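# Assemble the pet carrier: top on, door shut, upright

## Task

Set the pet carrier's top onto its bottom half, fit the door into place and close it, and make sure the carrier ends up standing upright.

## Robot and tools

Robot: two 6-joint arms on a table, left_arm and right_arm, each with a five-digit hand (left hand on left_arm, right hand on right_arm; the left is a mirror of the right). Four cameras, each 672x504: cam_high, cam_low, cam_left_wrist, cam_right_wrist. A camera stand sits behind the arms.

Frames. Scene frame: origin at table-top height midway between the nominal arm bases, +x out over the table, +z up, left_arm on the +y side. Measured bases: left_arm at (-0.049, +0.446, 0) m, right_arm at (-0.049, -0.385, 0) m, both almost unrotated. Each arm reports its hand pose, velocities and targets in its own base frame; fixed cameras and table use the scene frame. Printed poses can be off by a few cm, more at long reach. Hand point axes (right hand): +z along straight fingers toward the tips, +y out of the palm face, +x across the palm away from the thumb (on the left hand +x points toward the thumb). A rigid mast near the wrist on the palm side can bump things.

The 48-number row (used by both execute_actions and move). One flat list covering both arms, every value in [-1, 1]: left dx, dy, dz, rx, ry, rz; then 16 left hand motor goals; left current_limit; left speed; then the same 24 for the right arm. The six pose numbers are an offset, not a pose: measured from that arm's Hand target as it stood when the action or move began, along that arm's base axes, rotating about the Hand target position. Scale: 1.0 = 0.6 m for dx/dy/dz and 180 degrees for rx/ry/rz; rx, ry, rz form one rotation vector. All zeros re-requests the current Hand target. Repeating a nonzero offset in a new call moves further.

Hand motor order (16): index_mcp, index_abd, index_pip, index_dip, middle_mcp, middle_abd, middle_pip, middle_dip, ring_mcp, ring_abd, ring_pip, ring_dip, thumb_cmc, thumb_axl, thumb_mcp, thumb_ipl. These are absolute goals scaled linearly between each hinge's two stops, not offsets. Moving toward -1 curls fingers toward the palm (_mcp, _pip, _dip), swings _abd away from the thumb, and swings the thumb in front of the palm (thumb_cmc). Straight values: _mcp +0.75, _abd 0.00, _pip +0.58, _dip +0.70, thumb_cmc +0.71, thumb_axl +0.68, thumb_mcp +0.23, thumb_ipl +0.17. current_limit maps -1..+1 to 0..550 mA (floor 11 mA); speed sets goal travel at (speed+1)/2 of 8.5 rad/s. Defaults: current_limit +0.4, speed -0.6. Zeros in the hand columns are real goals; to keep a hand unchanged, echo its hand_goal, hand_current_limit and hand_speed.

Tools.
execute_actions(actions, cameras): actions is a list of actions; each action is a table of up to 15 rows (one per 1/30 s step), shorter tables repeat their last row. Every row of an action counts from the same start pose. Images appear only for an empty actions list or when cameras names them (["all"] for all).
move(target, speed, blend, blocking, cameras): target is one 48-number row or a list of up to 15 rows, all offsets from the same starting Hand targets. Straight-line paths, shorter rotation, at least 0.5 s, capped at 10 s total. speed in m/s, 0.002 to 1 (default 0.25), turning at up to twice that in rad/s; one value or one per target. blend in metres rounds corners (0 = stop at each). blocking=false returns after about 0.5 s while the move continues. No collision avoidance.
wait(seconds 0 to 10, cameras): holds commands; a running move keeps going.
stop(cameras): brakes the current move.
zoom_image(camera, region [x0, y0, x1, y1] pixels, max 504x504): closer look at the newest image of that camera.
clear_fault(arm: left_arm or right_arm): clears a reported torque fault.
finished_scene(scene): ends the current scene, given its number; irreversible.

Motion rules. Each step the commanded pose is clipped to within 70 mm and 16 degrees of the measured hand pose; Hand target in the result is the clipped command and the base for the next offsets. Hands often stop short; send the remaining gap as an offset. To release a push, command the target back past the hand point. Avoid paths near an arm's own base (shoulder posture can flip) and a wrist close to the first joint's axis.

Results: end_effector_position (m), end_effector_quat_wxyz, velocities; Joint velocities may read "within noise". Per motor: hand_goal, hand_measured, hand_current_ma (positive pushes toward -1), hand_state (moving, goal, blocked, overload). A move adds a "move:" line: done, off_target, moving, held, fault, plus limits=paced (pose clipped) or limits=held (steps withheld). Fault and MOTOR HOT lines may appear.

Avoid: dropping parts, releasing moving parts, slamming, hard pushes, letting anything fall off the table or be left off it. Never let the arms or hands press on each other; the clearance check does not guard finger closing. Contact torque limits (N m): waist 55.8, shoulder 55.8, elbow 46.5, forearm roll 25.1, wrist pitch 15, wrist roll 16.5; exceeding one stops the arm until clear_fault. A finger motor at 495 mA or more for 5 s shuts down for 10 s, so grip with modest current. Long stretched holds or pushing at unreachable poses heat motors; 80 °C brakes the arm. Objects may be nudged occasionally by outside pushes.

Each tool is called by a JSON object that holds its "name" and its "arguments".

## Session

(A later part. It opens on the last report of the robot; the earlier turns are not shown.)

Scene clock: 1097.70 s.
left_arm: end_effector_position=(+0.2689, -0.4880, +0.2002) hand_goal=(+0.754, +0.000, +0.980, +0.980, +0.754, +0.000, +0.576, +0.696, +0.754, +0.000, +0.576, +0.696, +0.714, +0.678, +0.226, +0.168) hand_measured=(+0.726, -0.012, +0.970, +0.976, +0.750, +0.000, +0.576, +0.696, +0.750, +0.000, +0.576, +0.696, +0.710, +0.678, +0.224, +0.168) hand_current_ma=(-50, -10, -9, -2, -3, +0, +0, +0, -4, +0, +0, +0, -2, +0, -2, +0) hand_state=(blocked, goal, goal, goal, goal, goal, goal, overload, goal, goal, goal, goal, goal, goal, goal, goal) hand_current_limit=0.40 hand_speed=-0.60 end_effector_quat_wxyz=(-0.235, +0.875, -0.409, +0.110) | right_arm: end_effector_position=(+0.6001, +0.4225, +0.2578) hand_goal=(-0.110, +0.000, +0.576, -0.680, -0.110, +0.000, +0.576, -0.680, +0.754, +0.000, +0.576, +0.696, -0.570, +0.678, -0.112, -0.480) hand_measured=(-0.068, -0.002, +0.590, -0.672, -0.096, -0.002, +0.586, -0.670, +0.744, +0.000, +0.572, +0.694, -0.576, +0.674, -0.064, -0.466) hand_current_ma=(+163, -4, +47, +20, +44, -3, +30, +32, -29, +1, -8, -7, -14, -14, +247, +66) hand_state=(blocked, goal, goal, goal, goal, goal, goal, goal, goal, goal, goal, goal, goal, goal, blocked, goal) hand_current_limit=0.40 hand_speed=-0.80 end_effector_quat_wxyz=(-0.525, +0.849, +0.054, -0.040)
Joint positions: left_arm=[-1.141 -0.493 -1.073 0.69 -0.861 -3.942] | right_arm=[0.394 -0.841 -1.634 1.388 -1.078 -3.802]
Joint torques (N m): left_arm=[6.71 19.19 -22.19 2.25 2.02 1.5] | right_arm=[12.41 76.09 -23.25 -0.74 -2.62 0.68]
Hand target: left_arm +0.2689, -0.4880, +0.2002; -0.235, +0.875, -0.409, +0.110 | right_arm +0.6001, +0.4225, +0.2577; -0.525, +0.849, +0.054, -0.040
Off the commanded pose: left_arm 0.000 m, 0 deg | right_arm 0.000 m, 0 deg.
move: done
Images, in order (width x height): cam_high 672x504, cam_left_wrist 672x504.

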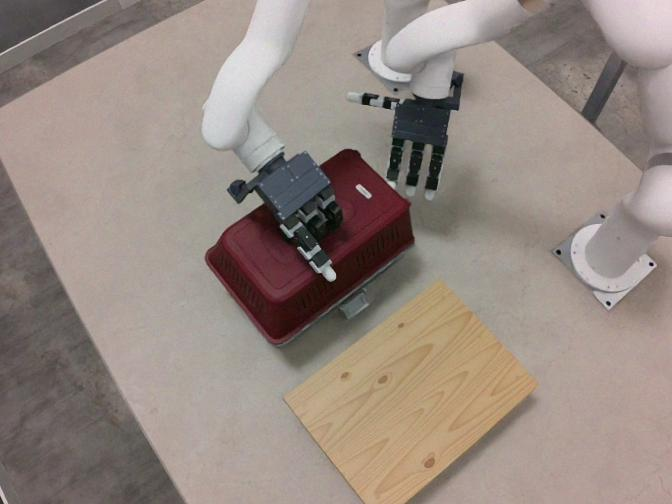

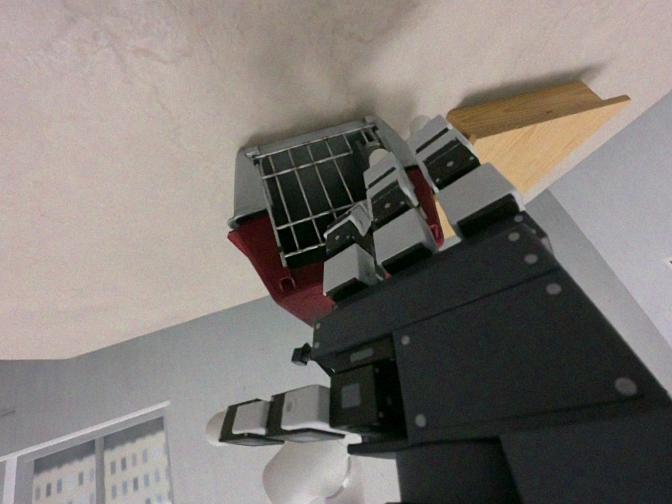

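{"name": "zoom_image", "arguments": {"camera": "cam_left_wrist", "region": [260, 240, 310, 300]}}

{"name": "zoom_image", "arguments": {"camera": "cam_high", "region": [350, 140, 420, 210]}}

{"name": "execute_actions", "arguments": {"actions": [], "cameras": ["cam_low", "cam_left_wrist"]}}

{"name": "zoom_image", "arguments": {"camera": "cam_low", "region": [205, 195, 355, 285]}}

Scaled by 8.400 from the camera's 672x504 image, which has a finer 960x720 frame.

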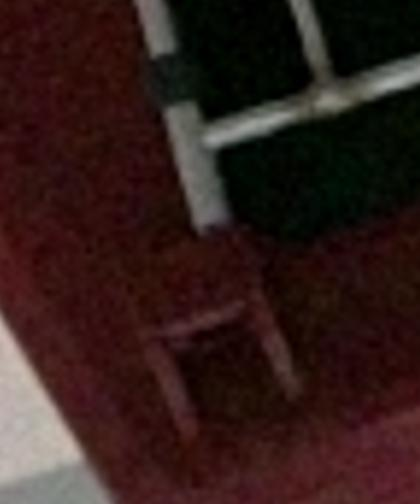

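Scaled by 7.200 from the camera's 672x504 image, which has a finer 960x720 frame.

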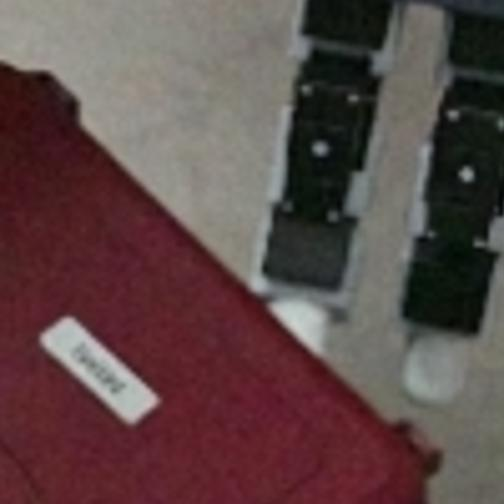

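Scene clock: 1101.50 s.
left_arm: end_effector_position=(+0.2689, -0.4880, +0.2002) hand_goal=(+0.754, +0.000, +0.980, +0.980, +0.754, +0.000, +0.576, +0.696, +0.754, +0.000, +0.576, +0.696, +0.714, +0.678, +0.226, +0.168) hand_measured=(+0.726, -0.012, +0.970, +0.976, +0.750, +0.000, +0.576, +0.696, +0.750, +0.000, +0.576, +0.696, +0.710, +0.678, +0.224, +0.168) hand_current_ma=(-51, -10, -9, -2, -3, +0, +0, +0, -4, +0, +0, +0, -2, +0, -2, +0) hand_state=(blocked, goal, goal, goal, goal, goal, goal, overload, goal, goal, goal, goal, goal, goal, goal, goal) hand_current_limit=0.40 hand_speed=-0.60 end_effector_quat_wxyz=(-0.235, +0.875, -0.409, +0.110) | right_arm: end_effector_position=(+0.6001, +0.4225, +0.2578) hand_goal=(-0.110, +0.000, +0.576, -0.680, -0.110, +0.000, +0.576, -0.680, +0.754, +0.000, +0.576, +0.696, -0.570, +0.678, -0.112, -0.480) hand_measured=(-0.068, -0.002, +0.590, -0.672, -0.096, -0.002, +0.586, -0.670, +0.744, +0.000, +0.572, +0.694, -0.576, +0.674, -0.064, -0.466) hand_current_ma=(+163, -4, +47, +20, +44, -3, +30, +32, -29, +1, -8, -7, -14, -14, +247, +66) hand_state=(blocked, goal, goal, goal, goal, goal, goal, goal, goal, goal, goal, goal, goal, goal, blocked, goal) hand_current_limit=0.40 hand_speed=-0.80 end_effector_quat_wxyz=(-0.525, +0.849, +0.054, -0.040)
Joint positions: left_arm=[-1.141 -0.493 -1.073 0.69 -0.861 -3.942] | right_arm=[0.394 -0.841 -1.634 1.388 -1.078 -3.802]
Joint velocities: within noise
Joint torques (N m): left_arm=[7.24 20.09 -21.3 2.68 1.76 1.35] | right_arm=[10.32 71.23 -18.76 -0.84 -2.55 0.72]
Hand target: left_arm +0.2689, -0.4880, +0.2002; -0.235, +0.875, -0.409, +0.110 | right_arm +0.6001, +0.4225, +0.2577; -0.525, +0.849, +0.054, -0.040
Off the commanded pose: left_arm 0.000 m, 0 deg | right_arm 0.000 m, 0 deg.
Images, in order (width x height): cam_low 672x504, cam_left_wrist 672x504.

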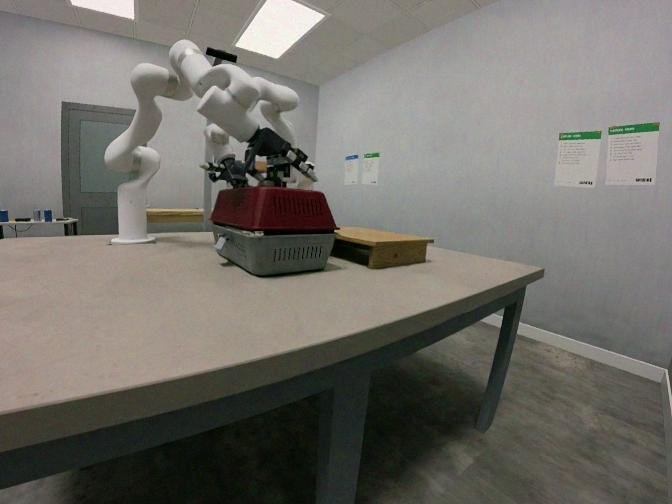

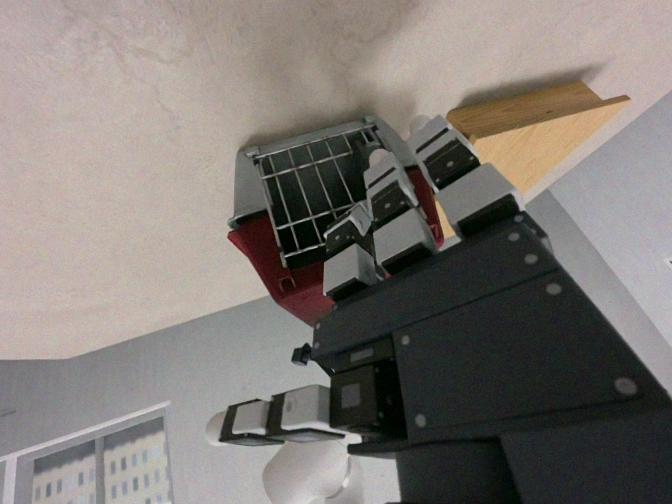

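Scaled by 3.360 from the camera's 672x504 image, which has a finer 960x720 frame.

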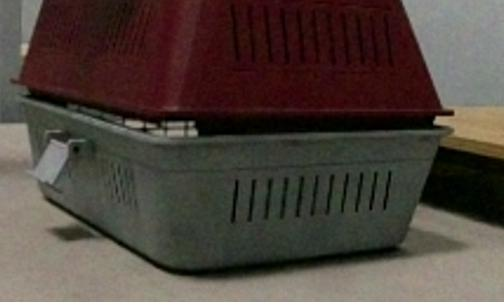

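{"name": "move", "arguments": {"target": [0.0,0,0,0,0,0, 0.753,0,0.98,0.98, 0.754,0,0.576,0.696, 0.754,0,0.576,0.696, 0.714,0.678,0.226,0.168, 0.4,-0.6, 0,0,-0.01,0,0,0, -0.11,0,0.576,-0.68, -0.11,0,0.576,-0.68, 0.753,0,0.576,0.696, -0.571,0.678,-0.112,-0.481, 0.4,-0.8], "cameras": ["cam_high","cam_low","cam_left_wrist"], "speed": 0.02}}

{"name": "zoom_image", "arguments": {"camera": "cam_left_wrist", "region": [260, 240, 310, 300]}}

{"name": "zoom_image", "arguments": {"camera": "cam_high", "region": [350, 140, 420, 210]}}

{"name": "zoom_image", "arguments": {"camera": "cam_low", "region": [205, 195, 355, 285]}}

Scene clock: 1108.97 s.
left_arm: end_effector_position=(+0.2689, -0.4880, +0.2002) hand_goal=(+0.754, +0.000, +0.980, +0.980, +0.754, +0.000, +0.576, +0.696, +0.754, +0.000, +0.576, +0.696, +0.714, +0.678, +0.226, +0.168) hand_measured=(+0.724, -0.014, +0.970, +0.976, +0.750, +0.000, +0.576, +0.696, +0.750, +0.000, +0.576, +0.696, +0.710, +0.678, +0.224, +0.168) hand_current_ma=(-55, -14, -10, -2, -3, +0, +0, +0, -4, +0, +0, +0, -2, +0, -2, +0) hand_state=(blocked, goal, goal, goal, goal, goal, goal, overload, goal, goal, goal, goal, goal, goal, goal, goal) hand_current_limit=0.40 hand_speed=-0.60 end_effector_quat_wxyz=(-0.235, +0.875, -0.409, +0.110) | right_arm: end_effector_position=(+0.6001, +0.4225, +0.2518) hand_goal=(-0.110, +0.000, +0.576, -0.680, -0.110, +0.000, +0.576, -0.680, +0.754, +0.000, +0.576, +0.696, -0.570, +0.678, -0.112, -0.480) hand_measured=(-0.068, -0.002, +0.590, -0.674, -0.096, -0.002, +0.586, -0.666, +0.744, +0.000, +0.572, +0.694, -0.576, +0.674, -0.064, -0.464) hand_current_ma=(+163, -4, +47, +17, +43, -3, +32, +48, -29, +1, -8, -7, -14, -15, +247, +69) hand_state=(blocked, goal, goal, goal, goal, goal, goal, goal, goal, goal, goal, goal, goal, goal, blocked, goal) hand_current_limit=0.40 hand_speed=-0.80 end_effector_quat_wxyz=(-0.525, +0.849, +0.054, -0.040)
Joint positions: left_arm=[-1.141 -0.493 -1.073 0.69 -0.861 -3.942] | right_arm=[0.394 -0.848 -1.631 1.393 -1.076 -3.812]
Joint torques (N m): left_arm=[8.45 20.03 -21.74 2.44 1.76 1.25] | right_arm=[10.8 47.41 -14.69 2.78 0.51 -0.91]
Hand target: left_arm +0.2689, -0.4880, +0.2002; -0.235, +0.875, -0.409, +0.110 | right_arm +0.6001, +0.4225, +0.2517; -0.525, +0.849, +0.054, -0.040
Off the commanded pose: left_arm 0.000 m, 0 deg | right_arm 0.000 m, 0 deg.
move: done
Images, in order (width x height): cam_high 672x504, cam_low 672x504, cam_left_wrist 672x504.

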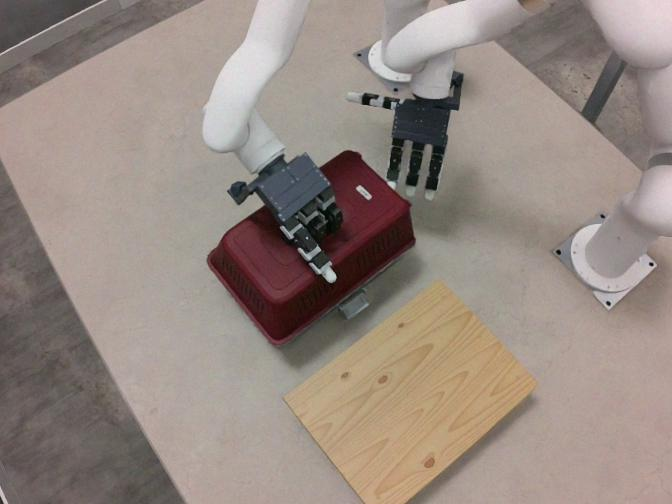

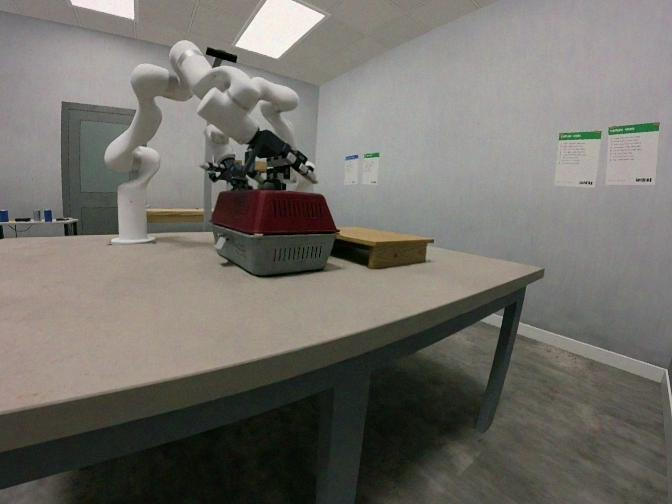

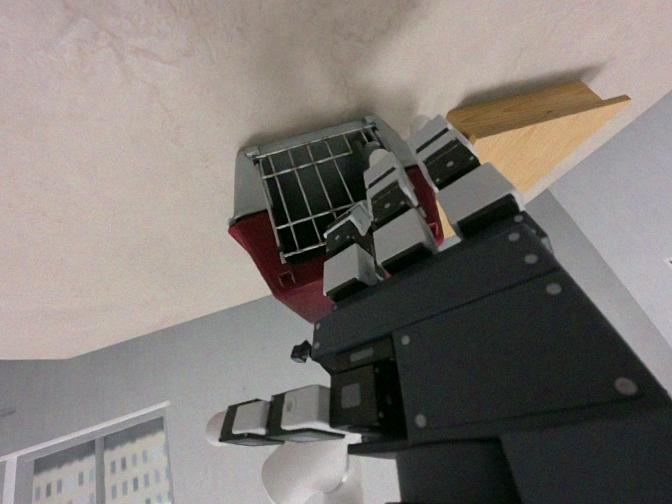

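Scaled by 8.400 from the camera's 672x504 image, which has a finer 960x720 frame.

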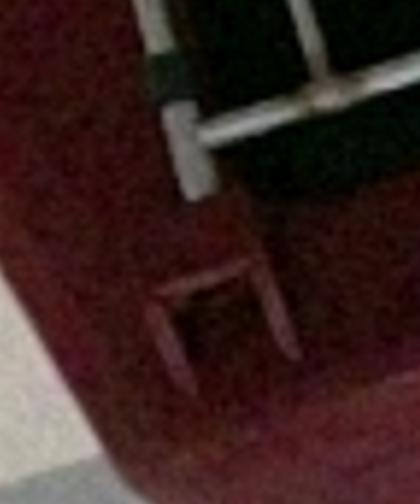

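Scaled by 7.200 from the camera's 672x504 image, which has a finer 960x720 frame.

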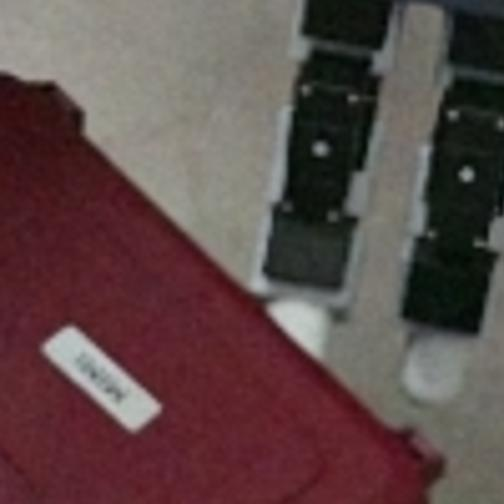

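Scaled by 3.360 from the camera's 672x504 image, which has a finer 960x720 frame.

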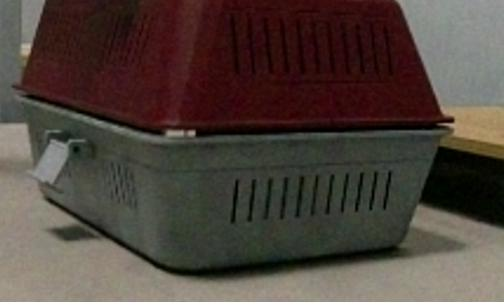

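{"name": "move", "arguments": {"target": [0.0,0,0,0,0,0, 0.753,0,0.98,0.98, 0.754,0,0.576,0.696, 0.754,0,0.576,0.696, 0.714,0.678,0.226,0.168, 0.4,-0.6, 0,0,-0.011,0,0,0, -0.11,0,0.576,-0.68, -0.11,0,0.576,-0.68, 0.753,0,0.576,0.696, -0.571,0.678,-0.112,-0.481, 0.4,-0.8], "cameras": ["cam_high","cam_low","cam_left_wrist"], "speed": 0.02}}

{"name": "zoom_image", "arguments": {"camera": "cam_left_wrist", "region": [260, 240, 310, 300]}}

{"name": "zoom_image", "arguments": {"camera": "cam_high", "region": [200, 140, 430, 360]}}

{"name": "zoom_image", "arguments": {"camera": "cam_low", "region": [205, 205, 285, 265]}}

{"name": "zoom_image", "arguments": {"camera": "cam_low", "region": [275, 205, 355, 265]}}

Scene clock: 1114.70 s.
left_arm: end_effector_position=(+0.2689, -0.4880, +0.2002) hand_goal=(+0.754, +0.000, +0.980, +0.980, +0.754, +0.000, +0.576, +0.696, +0.754, +0.000, +0.576, +0.696, +0.714, +0.678, +0.226, +0.168) hand_measured=(+0.722, -0.012, +0.968, +0.976, +0.750, +0.000, +0.576, +0.696, +0.750, +0.000, +0.576, +0.696, +0.710, +0.678, +0.224, +0.168) hand_current_ma=(-62, -10, -12, -2, -3, +0, +0, +0, -4, +0, +0, +0, -2, +0, -2, +0) hand_state=(blocked, goal, goal, goal, goal, goal, goal, overload, goal, goal, goal, goal, goal, goal, goal, goal) hand_current_limit=0.40 hand_speed=-0.60 end_effector_quat_wxyz=(-0.235, +0.875, -0.409, +0.110) | right_arm: end_effector_position=(+0.6001, +0.4225, +0.2452) hand_goal=(-0.110, +0.000, +0.576, -0.680, -0.110, +0.000, +0.576, -0.680, +0.754, +0.000, +0.576, +0.696, -0.570, +0.678, -0.112, -0.480) hand_measured=(-0.068, +0.000, +0.590, -0.676, -0.098, -0.004, +0.584, -0.674, +0.744, +0.000, +0.572, +0.694, -0.576, +0.672, -0.064, -0.470) hand_current_ma=(+163, +0, +47, +9, +38, -9, +21, +16, -29, +1, -8, -7, -17, -18, +247, +45) hand_state=(blocked, goal, goal, goal, goal, goal, goal, goal, goal, goal, goal, goal, goal, goal, blocked, goal) hand_current_limit=0.40 hand_speed=-0.80 end_effector_quat_wxyz=(-0.525, +0.849, +0.054, -0.040)
Joint positions: left_arm=[-1.141 -0.493 -1.073 0.69 -0.861 -3.942] | right_arm=[0.394 -0.856 -1.629 1.399 -1.074 -3.824]
Joint torques (N m): left_arm=[6.76 18.96 -21.09 2.4 1.69 1.04] | right_arm=[11.39 41.3 -11.72 2.43 1.06 -1.2]
Hand target: left_arm +0.2689, -0.4880, +0.2002; -0.235, +0.875, -0.409, +0.110 | right_arm +0.6001, +0.4225, +0.2451; -0.525, +0.849, +0.054, -0.040
Off the commanded pose: left_arm 0.000 m, 0 deg | right_arm 0.000 m, 0 deg.
move: done
Images, in order (width x height): cam_high 672x504, cam_low 672x504, cam_left_wrist 672x504.

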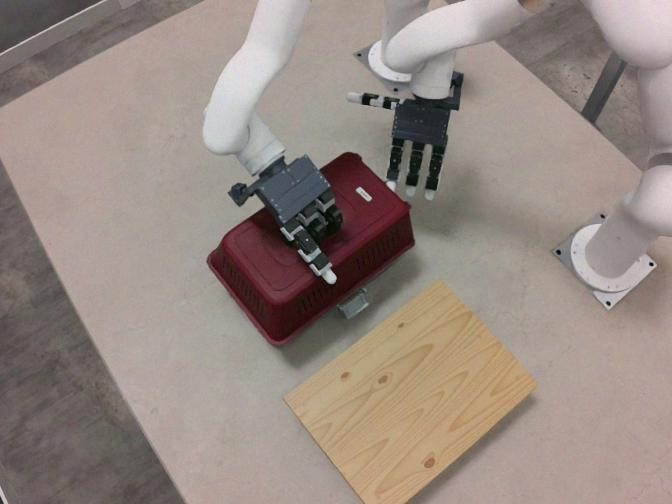

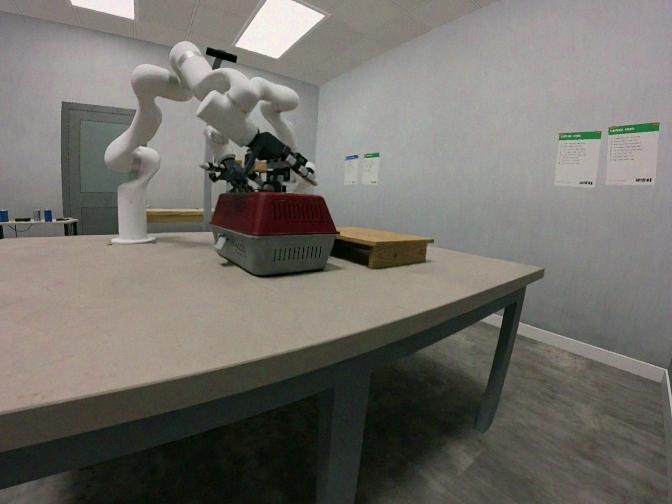

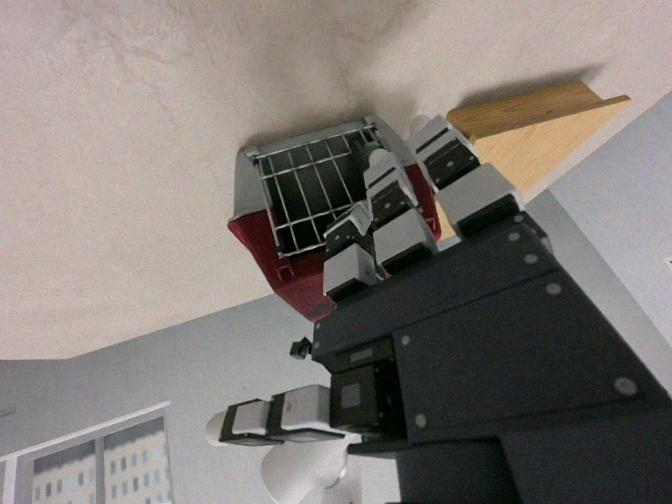

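Scaled by 8.400 from the camera's 672x504 image, which has a finer 960x720 frame.

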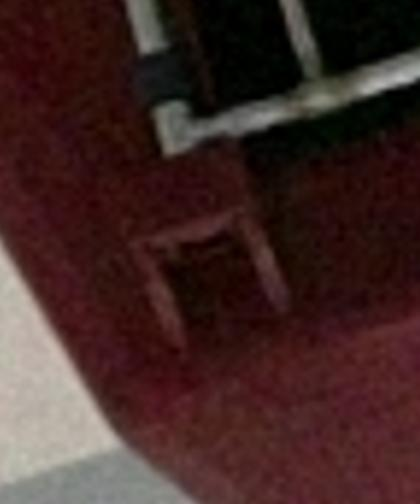

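Scaled by 2.191 from the camera's 672x504 image, which has a finer 960x720 frame.

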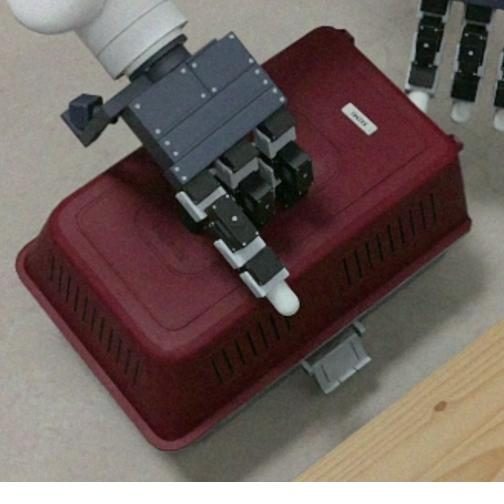

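Scaled by 6.300 from the camera's 672x504 image, which has a finer 960x720 frame.

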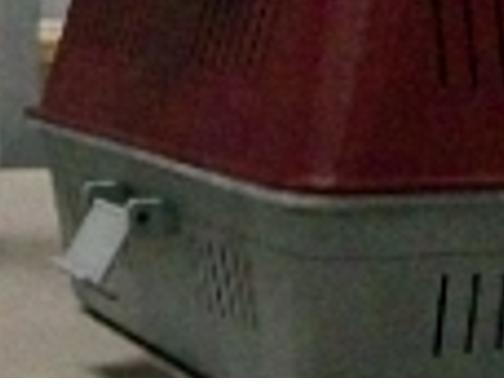

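Scaled by 6.300 from the camera's 672x504 image, which has a finer 960x720 frame.

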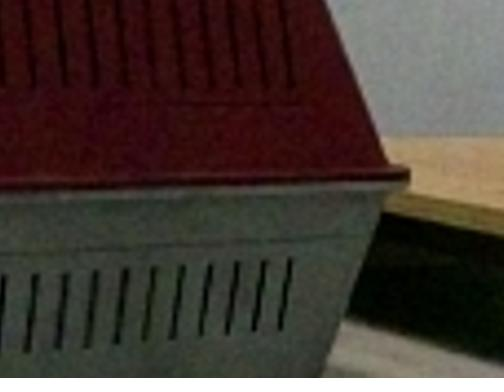

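{"name": "move", "arguments": {"target": [[0.0,0,0,0,0,0, 0.753,0,0.98,0.98, 0.754,0,0.576,0.696, 0.754,0,0.576,0.696, 0.714,0.678,0.226,0.168, 0.4,-0.6, 0,0,-0.003,0,0,0, -0.11,0,0.576,-0.68, -0.11,0,0.576,-0.68, 0.753,0,0.576,0.696, -0.571,0.678,-0.112,-0.481, 0.4,-0.8],[-0.05,0,0,0,0,0, 0.753,0,0.98,0.98, 0.754,0,0.576,0.696, 0.754,0,0.576,0.696, 0.714,0.678,0.226,0.168, 0.4,-0.6, 0,0,-0.003,0,0,0, -0.11,0,0.576,-0.68, -0.11,0,0.576,-0.68, 0.753,0,0.576,0.696, -0.571,0.678,-0.112,-0.481, 0.4,-0.8],[-0.1,0.12,0,0,0,0, 0.753,0,0.98,0.98, 0.754,0,0.576,0.696, 0.754,0,0.576,0.696, 0.714,0.678,0.226,0.168, 0.4,-0.6, 0,0,-0.003,0,0,0, -0.11,0,0.576,-0.68, -0.11,0,0.576,-0.68, 0.753,0,0.576,0.696, -0.571,0.678,-0.112,-0.481, 0.4,-0.8]], "cameras": ["cam_high","cam_low","cam_left_wrist"], "speed": [0.02, 0.05, 0.1]}}

{"name": "zoom_image", "arguments": {"camera": "cam_left_wrist", "region": [130, 130, 360, 360]}}

{"name": "zoom_image", "arguments": {"camera": "cam_high", "region": [340, 130, 450, 240]}}

Scene clock: 1121.77 s.
left_arm: end_effector_position=(+0.2089, -0.4160, +0.2002) hand_goal=(+0.754, +0.000, +0.980, +0.980, +0.754, +0.000, +0.576, +0.696, +0.754, +0.000, +0.576, +0.696, +0.714, +0.678, +0.226, +0.168) hand_measured=(+0.736, -0.004, +0.974, +0.976, +0.750, +0.000, +0.576, +0.696, +0.750, +0.000, +0.576, +0.696, +0.710, +0.678, +0.224, +0.168) hand_current_ma=(-27, -2, -6, -2, -3, +0, +0, +0, -4, +0, +0, +0, -2, +0, -2, +0) hand_state=(goal, goal, goal, goal, goal, goal, goal, overload, goal, goal, goal, goal, goal, goal, goal, goal) hand_current_limit=0.40 hand_speed=-0.60 end_effector_quat_wxyz=(-0.235, +0.875, -0.409, +0.110) | right_arm: end_effector_position=(+0.6001, +0.4225, +0.2433) hand_goal=(-0.110, +0.000, +0.576, -0.680, -0.110, +0.000, +0.576, -0.680, +0.754, +0.000, +0.576, +0.696, -0.570, +0.678, -0.112, -0.480) hand_measured=(-0.064, +0.002, +0.590, -0.676, -0.094, -0.002, +0.582, -0.676, +0.744, +0.000, +0.572, +0.694, -0.576, +0.672, -0.064, -0.488) hand_current_ma=(+183, +4, +47, +9, +51, -5, +18, +9, -29, +1, -8, -7, -15, -18, +249, -35) hand_state=(blocked, goal, goal, goal, goal, goal, goal, goal, goal, goal, goal, goal, goal, goal, blocked, goal) hand_current_limit=0.40 hand_speed=-0.80 end_effector_quat_wxyz=(-0.525, +0.849, +0.054, -0.040)
Joint positions: left_arm=[-1.196 -0.308 -0.807 0.71 -0.817 -4.041] | right_arm=[0.394 -0.858 -1.628 1.4 -1.073 -3.827]
Joint torques (N m): left_arm=[-9.47 32.31 -8.06 2.24 1.84 -1.95] | right_arm=[11.21 37.6 -9.85 2.13 1.43 -1.16]
Hand target: left_arm +0.2089, -0.4160, +0.2002; -0.235, +0.875, -0.409, +0.110 | right_arm +0.6001, +0.4225, +0.2433; -0.525, +0.849, +0.054, -0.040
Off the commanded pose: left_arm 0.000 m, 0 deg | right_arm 0.000 m, 0 deg.
move: done
Images, in order (width x height): cam_high 672x504, cam_low 672x504, cam_left_wrist 672x504.

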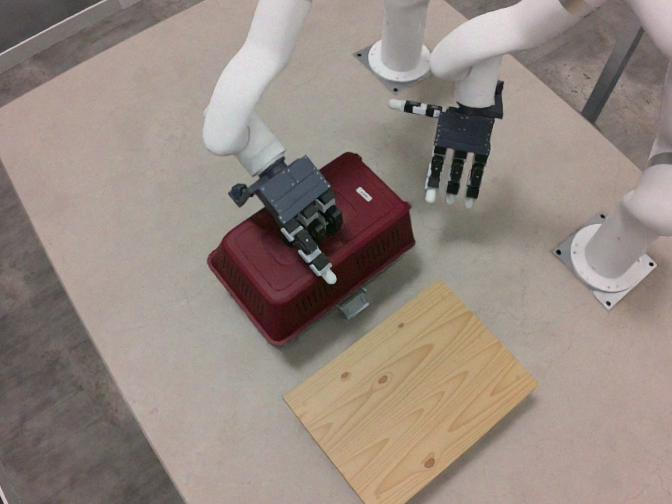

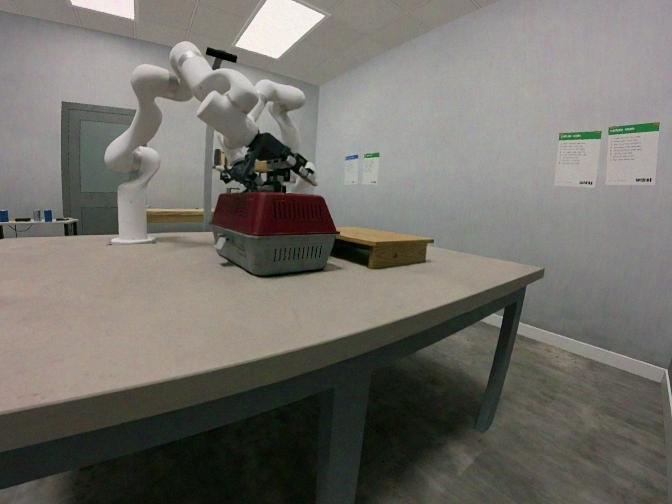

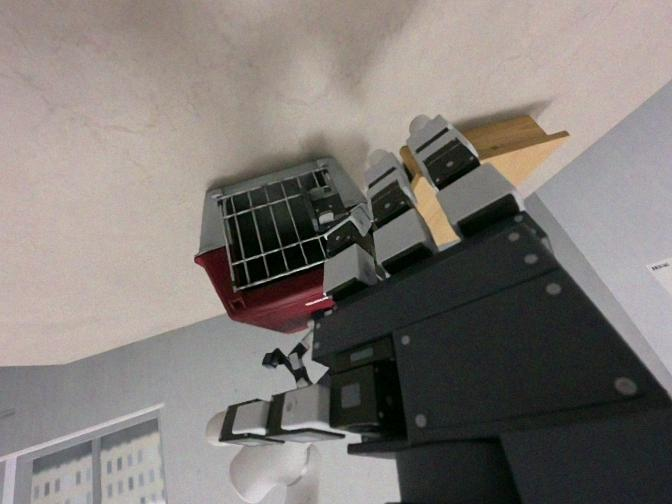

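Scaled by 2.191 from the camera's 672x504 image, which has a finer 960x720 frame.

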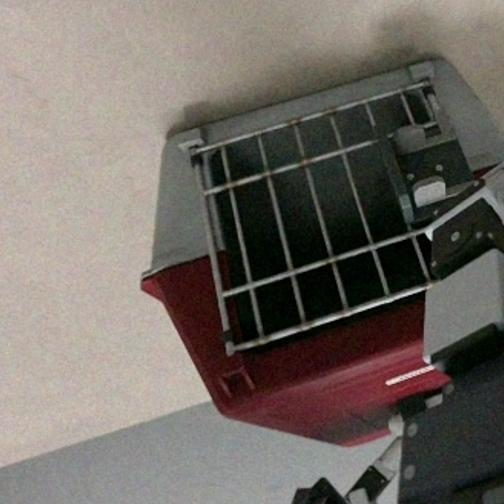

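Scaled by 4.582 from the camera's 672x504 image, which has a finer 960x720 frame.

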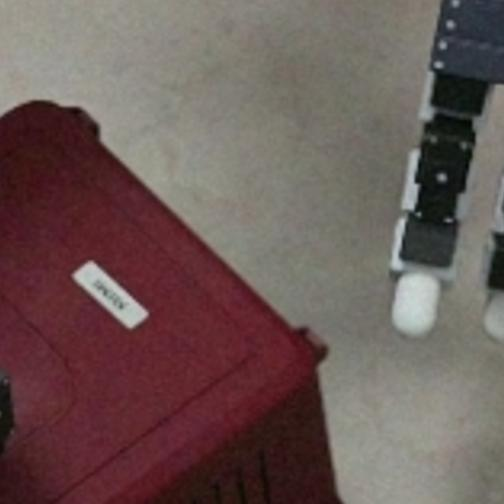

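{"name": "move", "arguments": {"target": [-0.07,0.15,0.05,0,0,0, 0.753,0,0.576,0.696, 0.754,0,0.576,0.696, 0.754,0,0.576,0.696, 0.714,0.678,0.226,0.168, 0.4,-0.6, 0,0,0,0,0,0, -0.11,0,0.576,-0.68, -0.11,0,0.576,-0.68, 0.753,0,0.576,0.696, -0.571,0.678,-0.112,-0.481, 0.4,-0.8], "cameras": ["cam_high","cam_low","cam_left_wrist"], "speed": 0.15}}

{"name": "zoom_image", "arguments": {"camera": "cam_left_wrist", "region": [100, 130, 340, 370]}}

Scene clock: 1125.60 s.
left_arm: end_effector_position=(+0.1669, -0.3260, +0.2302) hand_goal=(+0.754, +0.000, +0.576, +0.696, +0.754, +0.000, +0.576, +0.696, +0.754, +0.000, +0.576, +0.696, +0.714, +0.678, +0.226, +0.168) hand_measured=(+0.738, -0.004, +0.578, +0.698, +0.750, +0.000, +0.576, +0.696, +0.750, +0.000, +0.576, +0.696, +0.710, +0.678, +0.224, +0.168) hand_current_ma=(-23, -1, +0, +1, -3, +0, +0, +0, -4, +0, +0, +0, -2, +0, -2, +0) hand_state=(goal, goal, goal, goal, goal, goal, goal, overload, goal, goal, goal, goal, goal, goal, goal, goal) hand_current_limit=0.40 hand_speed=-0.60 end_effector_quat_wxyz=(-0.235, +0.875, -0.409, +0.110) | right_arm: end_effector_position=(+0.6001, +0.4225, +0.2433) hand_goal=(-0.110, +0.000, +0.576, -0.680, -0.110, +0.000, +0.576, -0.680, +0.754, +0.000, +0.576, +0.696, -0.570, +0.678, -0.112, -0.480) hand_measured=(-0.064, +0.002, +0.590, -0.676, -0.094, -0.002, +0.582, -0.676, +0.744, +0.000, +0.572, +0.694, -0.576, +0.672, -0.064, -0.488) hand_current_ma=(+183, +4, +47, +9, +51, -5, +18, +9, -29, +1, -8, -7, -15, -18, +249, -35) hand_state=(blocked, goal, goal, goal, goal, goal, goal, goal, goal, goal, goal, goal, goal, goal, blocked, goal) hand_current_limit=0.40 hand_speed=-0.80 end_effector_quat_wxyz=(-0.525, +0.849, +0.054, -0.040)
Joint positions: left_arm=[-1.213 -0.023 -0.556 0.681 -0.849 -4.02] | right_arm=[0.394 -0.858 -1.628 1.4 -1.073 -3.827]
Joint torques (N m): left_arm=[-8.82 25.04 -8.51 -0.65 -2.95 1.45] | right_arm=[11.21 37.69 -9.98 1.69 1.43 -1.24]
Hand target: left_arm +0.1669, -0.3260, +0.2302; -0.235, +0.875, -0.409, +0.110 | right_arm +0.6001, +0.4225, +0.2433; -0.525, +0.849, +0.054, -0.040
Off the commanded pose: left_arm 0.000 m, 0 deg | right_arm 0.000 m, 0 deg.
move: done
Images, in order (width x height): cam_high 672x504, cam_low 672x504, cam_left_wrist 672x504.

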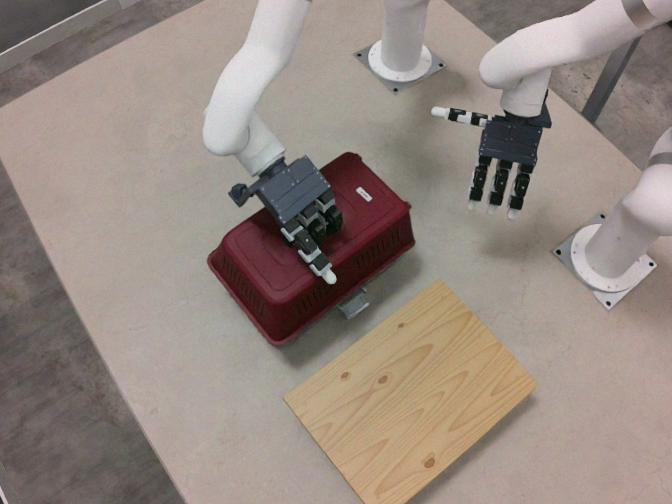

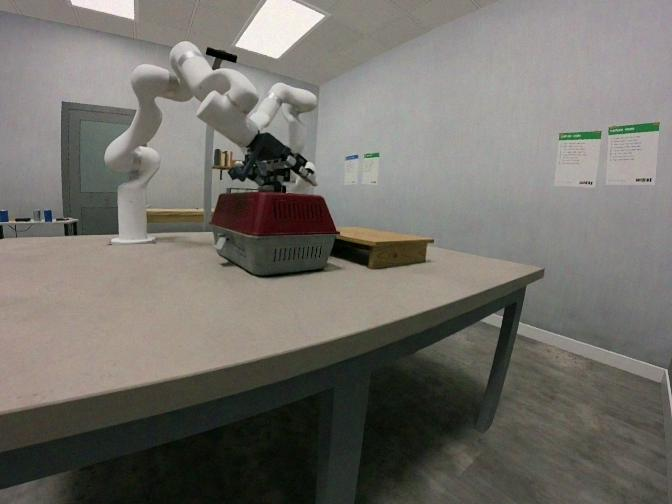

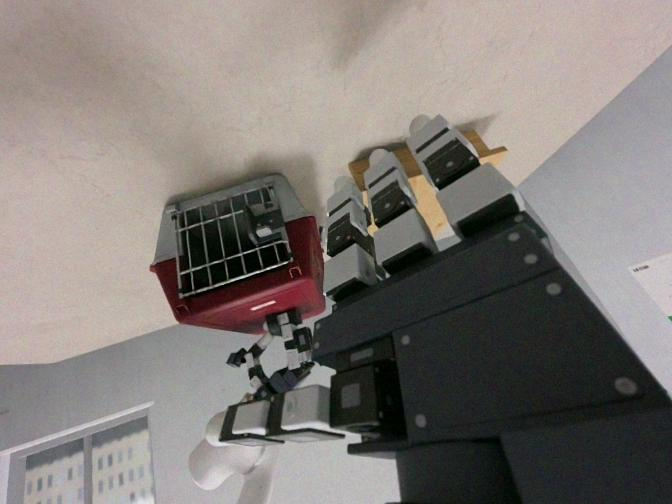

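Scaled by 2.100 from the camera's 672x504 image, which has a finer 960x720 frame.

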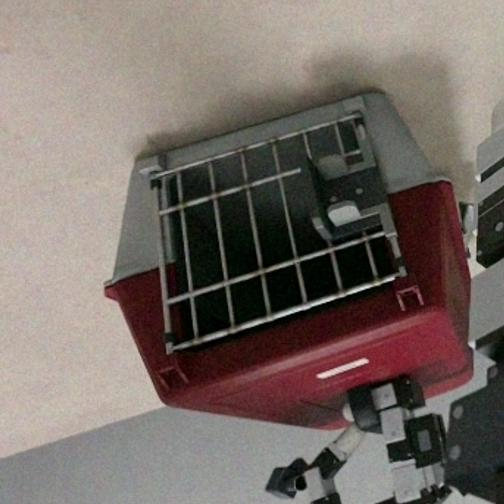

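{"name": "zoom_image", "arguments": {"camera": "cam_left_wrist", "region": [240, 190, 330, 290]}}

{"name": "zoom_image", "arguments": {"camera": "cam_left_wrist", "region": [140, 240, 240, 340]}}

{"name": "zoom_image", "arguments": {"camera": "cam_left_wrist", "region": [140, 170, 330, 300]}}

Scaled by 5.040 from the camera's 672x504 image, which has a finer 960x720 frame.

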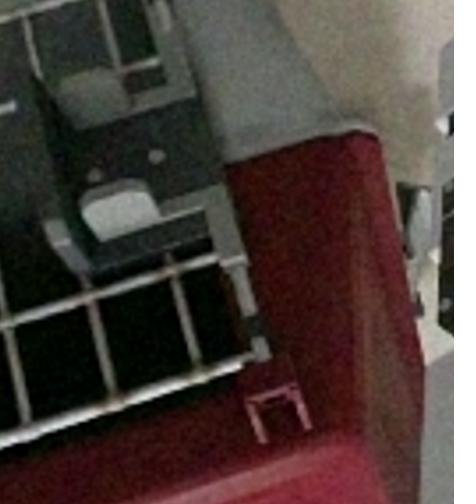

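Scaled by 5.040 from the camera's 672x504 image, which has a finer 960x720 frame.

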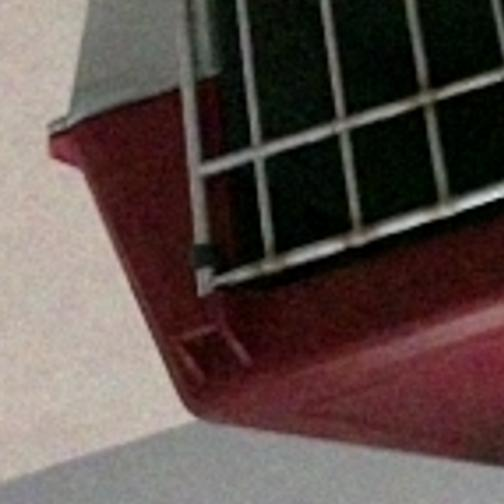

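Scaled by 2.653 from the camera's 672x504 image, which has a finer 960x720 frame.

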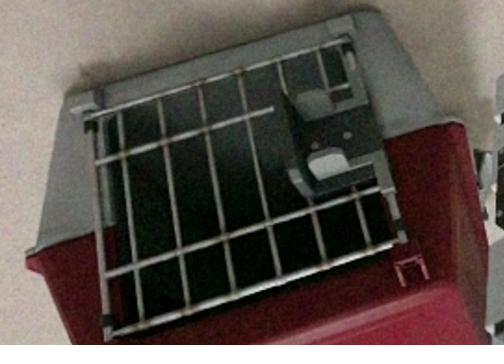

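{"name": "move", "arguments": {"target": [[0,0,0,0,0,0, 0.753,0,0.576,0.696, 0.754,0,0.576,0.696, 0.754,0,0.576,0.696, 0.714,0.678,0.226,0.168, 0.4,-0.6, 0,0,-0.005,0,0,0, -0.11,0,0.576,-0.68, -0.11,0,0.576,-0.68, 0.753,0,0.576,0.696, -0.571,0.678,-0.112,-0.481, 0.4,-0.8],[0,0,0,0,0,0, 0.753,0,0.576,0.696, 0.754,0,0.576,0.696, 0.754,0,0.576,0.696, 0.714,0.678,0.226,0.168, 0.4,-0.6, 0,0,-0.005,0,0,0, -0.066,0,0.588,-0.67, -0.094,0,0.58,-0.67, 0.753,0,0.576,0.696, -0.571,0.678,0.1,-0.3, 0.4,-0.85]], "cameras": ["cam_high","cam_low","cam_left_wrist","cam_right_wrist"], "speed": 0.02}}

{"name": "zoom_image", "arguments": {"camera": "cam_low", "region": [205, 155, 355, 245]}}

Scene clock: 1137.00 s.
left_arm: end_effector_position=(+0.1669, -0.3260, +0.2302) hand_goal=(+0.754, +0.000, +0.576, +0.696, +0.754, +0.000, +0.576, +0.696, +0.754, +0.000, +0.576, +0.696, +0.714, +0.678, +0.226, +0.168) hand_measured=(+0.738, -0.004, +0.578, +0.698, +0.750, +0.000, +0.576, +0.696, +0.750, +0.000, +0.576, +0.696, +0.710, +0.678, +0.224, +0.168) hand_current_ma=(-23, -1, +0, +1, -3, +0, +0, +0, -4, +0, +0, +0, -2, +0, -2, +0) hand_state=(goal, goal, goal, goal, goal, goal, goal, overload, goal, goal, goal, goal, goal, goal, goal, goal) hand_current_limit=0.40 hand_speed=-0.60 end_effector_quat_wxyz=(-0.235, +0.875, -0.409, +0.110) | right_arm: end_effector_position=(+0.6001, +0.4225, +0.2403) hand_goal=(-0.066, +0.000, +0.588, -0.670, -0.094, +0.000, +0.580, -0.670, +0.754, +0.000, +0.576, +0.696, -0.570, +0.678, +0.100, -0.300) hand_measured=(-0.056, +0.002, +0.594, -0.666, -0.092, -0.002, +0.582, -0.672, +0.744, +0.000, +0.572, +0.694, -0.574, +0.676, +0.098, -0.302) hand_current_ma=(+33, +6, +14, +9, +7, -4, +5, -5, -29, +1, -8, -7, -10, -7, -8, -5) hand_state=(goal, goal, goal, goal, goal, goal, goal, goal, goal, goal, goal, goal, goal, goal, goal, goal) hand_current_limit=0.40 hand_speed=-0.85 end_effector_quat_wxyz=(-0.525, +0.849, +0.054, -0.040)
Joint positions: left_arm=[-1.213 -0.023 -0.556 0.681 -0.849 -4.02] | right_arm=[0.394 -0.862 -1.627 1.403 -1.073 -3.832]
Joint torques (N m): left_arm=[-9.04 25.12 -8.13 -1.09 -2.62 1.08] | right_arm=[11.17 51.5 -15.87 1.93 0.3 -0.57]
Hand target: left_arm +0.1669, -0.3260, +0.2302; -0.235, +0.875, -0.409, +0.110 | right_arm +0.6001, +0.4225, +0.2403; -0.525, +0.849, +0.054, -0.040
Off the commanded pose: left_arm 0.000 m, 0 deg | right_arm 0.000 m, 0 deg.
move: done

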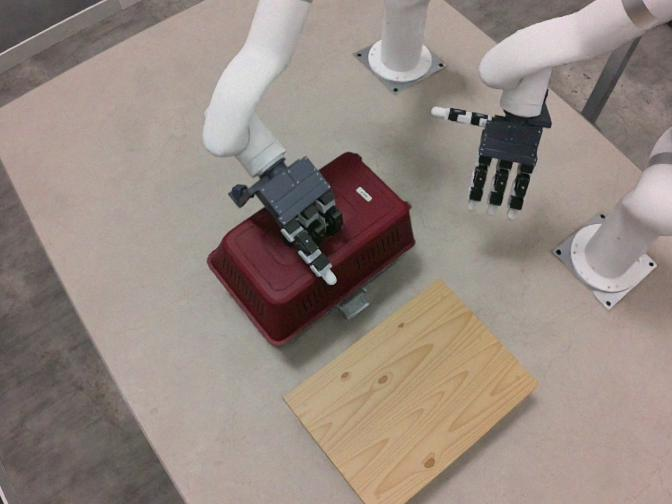

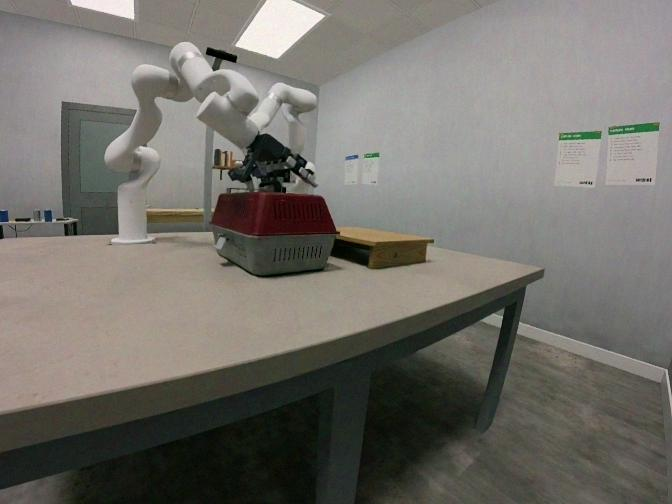

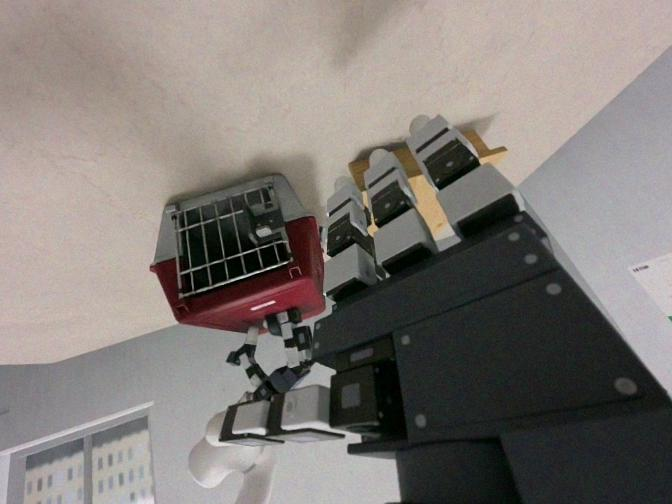

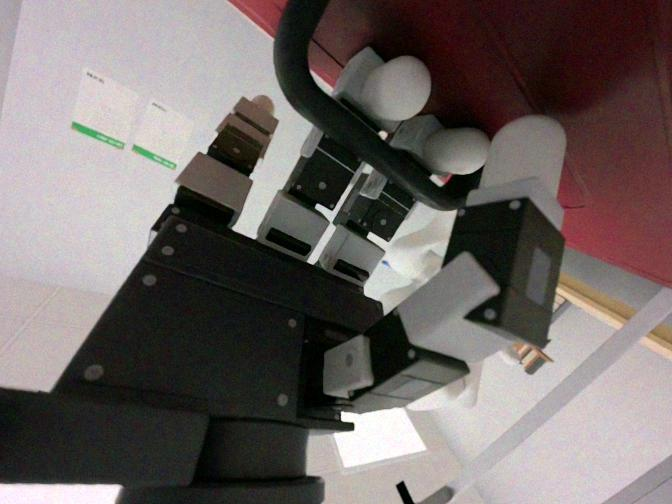

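Scaled by 3.360 from the camera's 672x504 image, which has a finer 960x720 frame.

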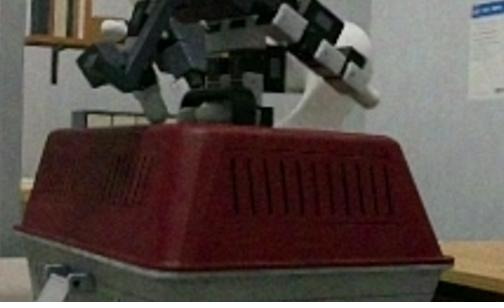

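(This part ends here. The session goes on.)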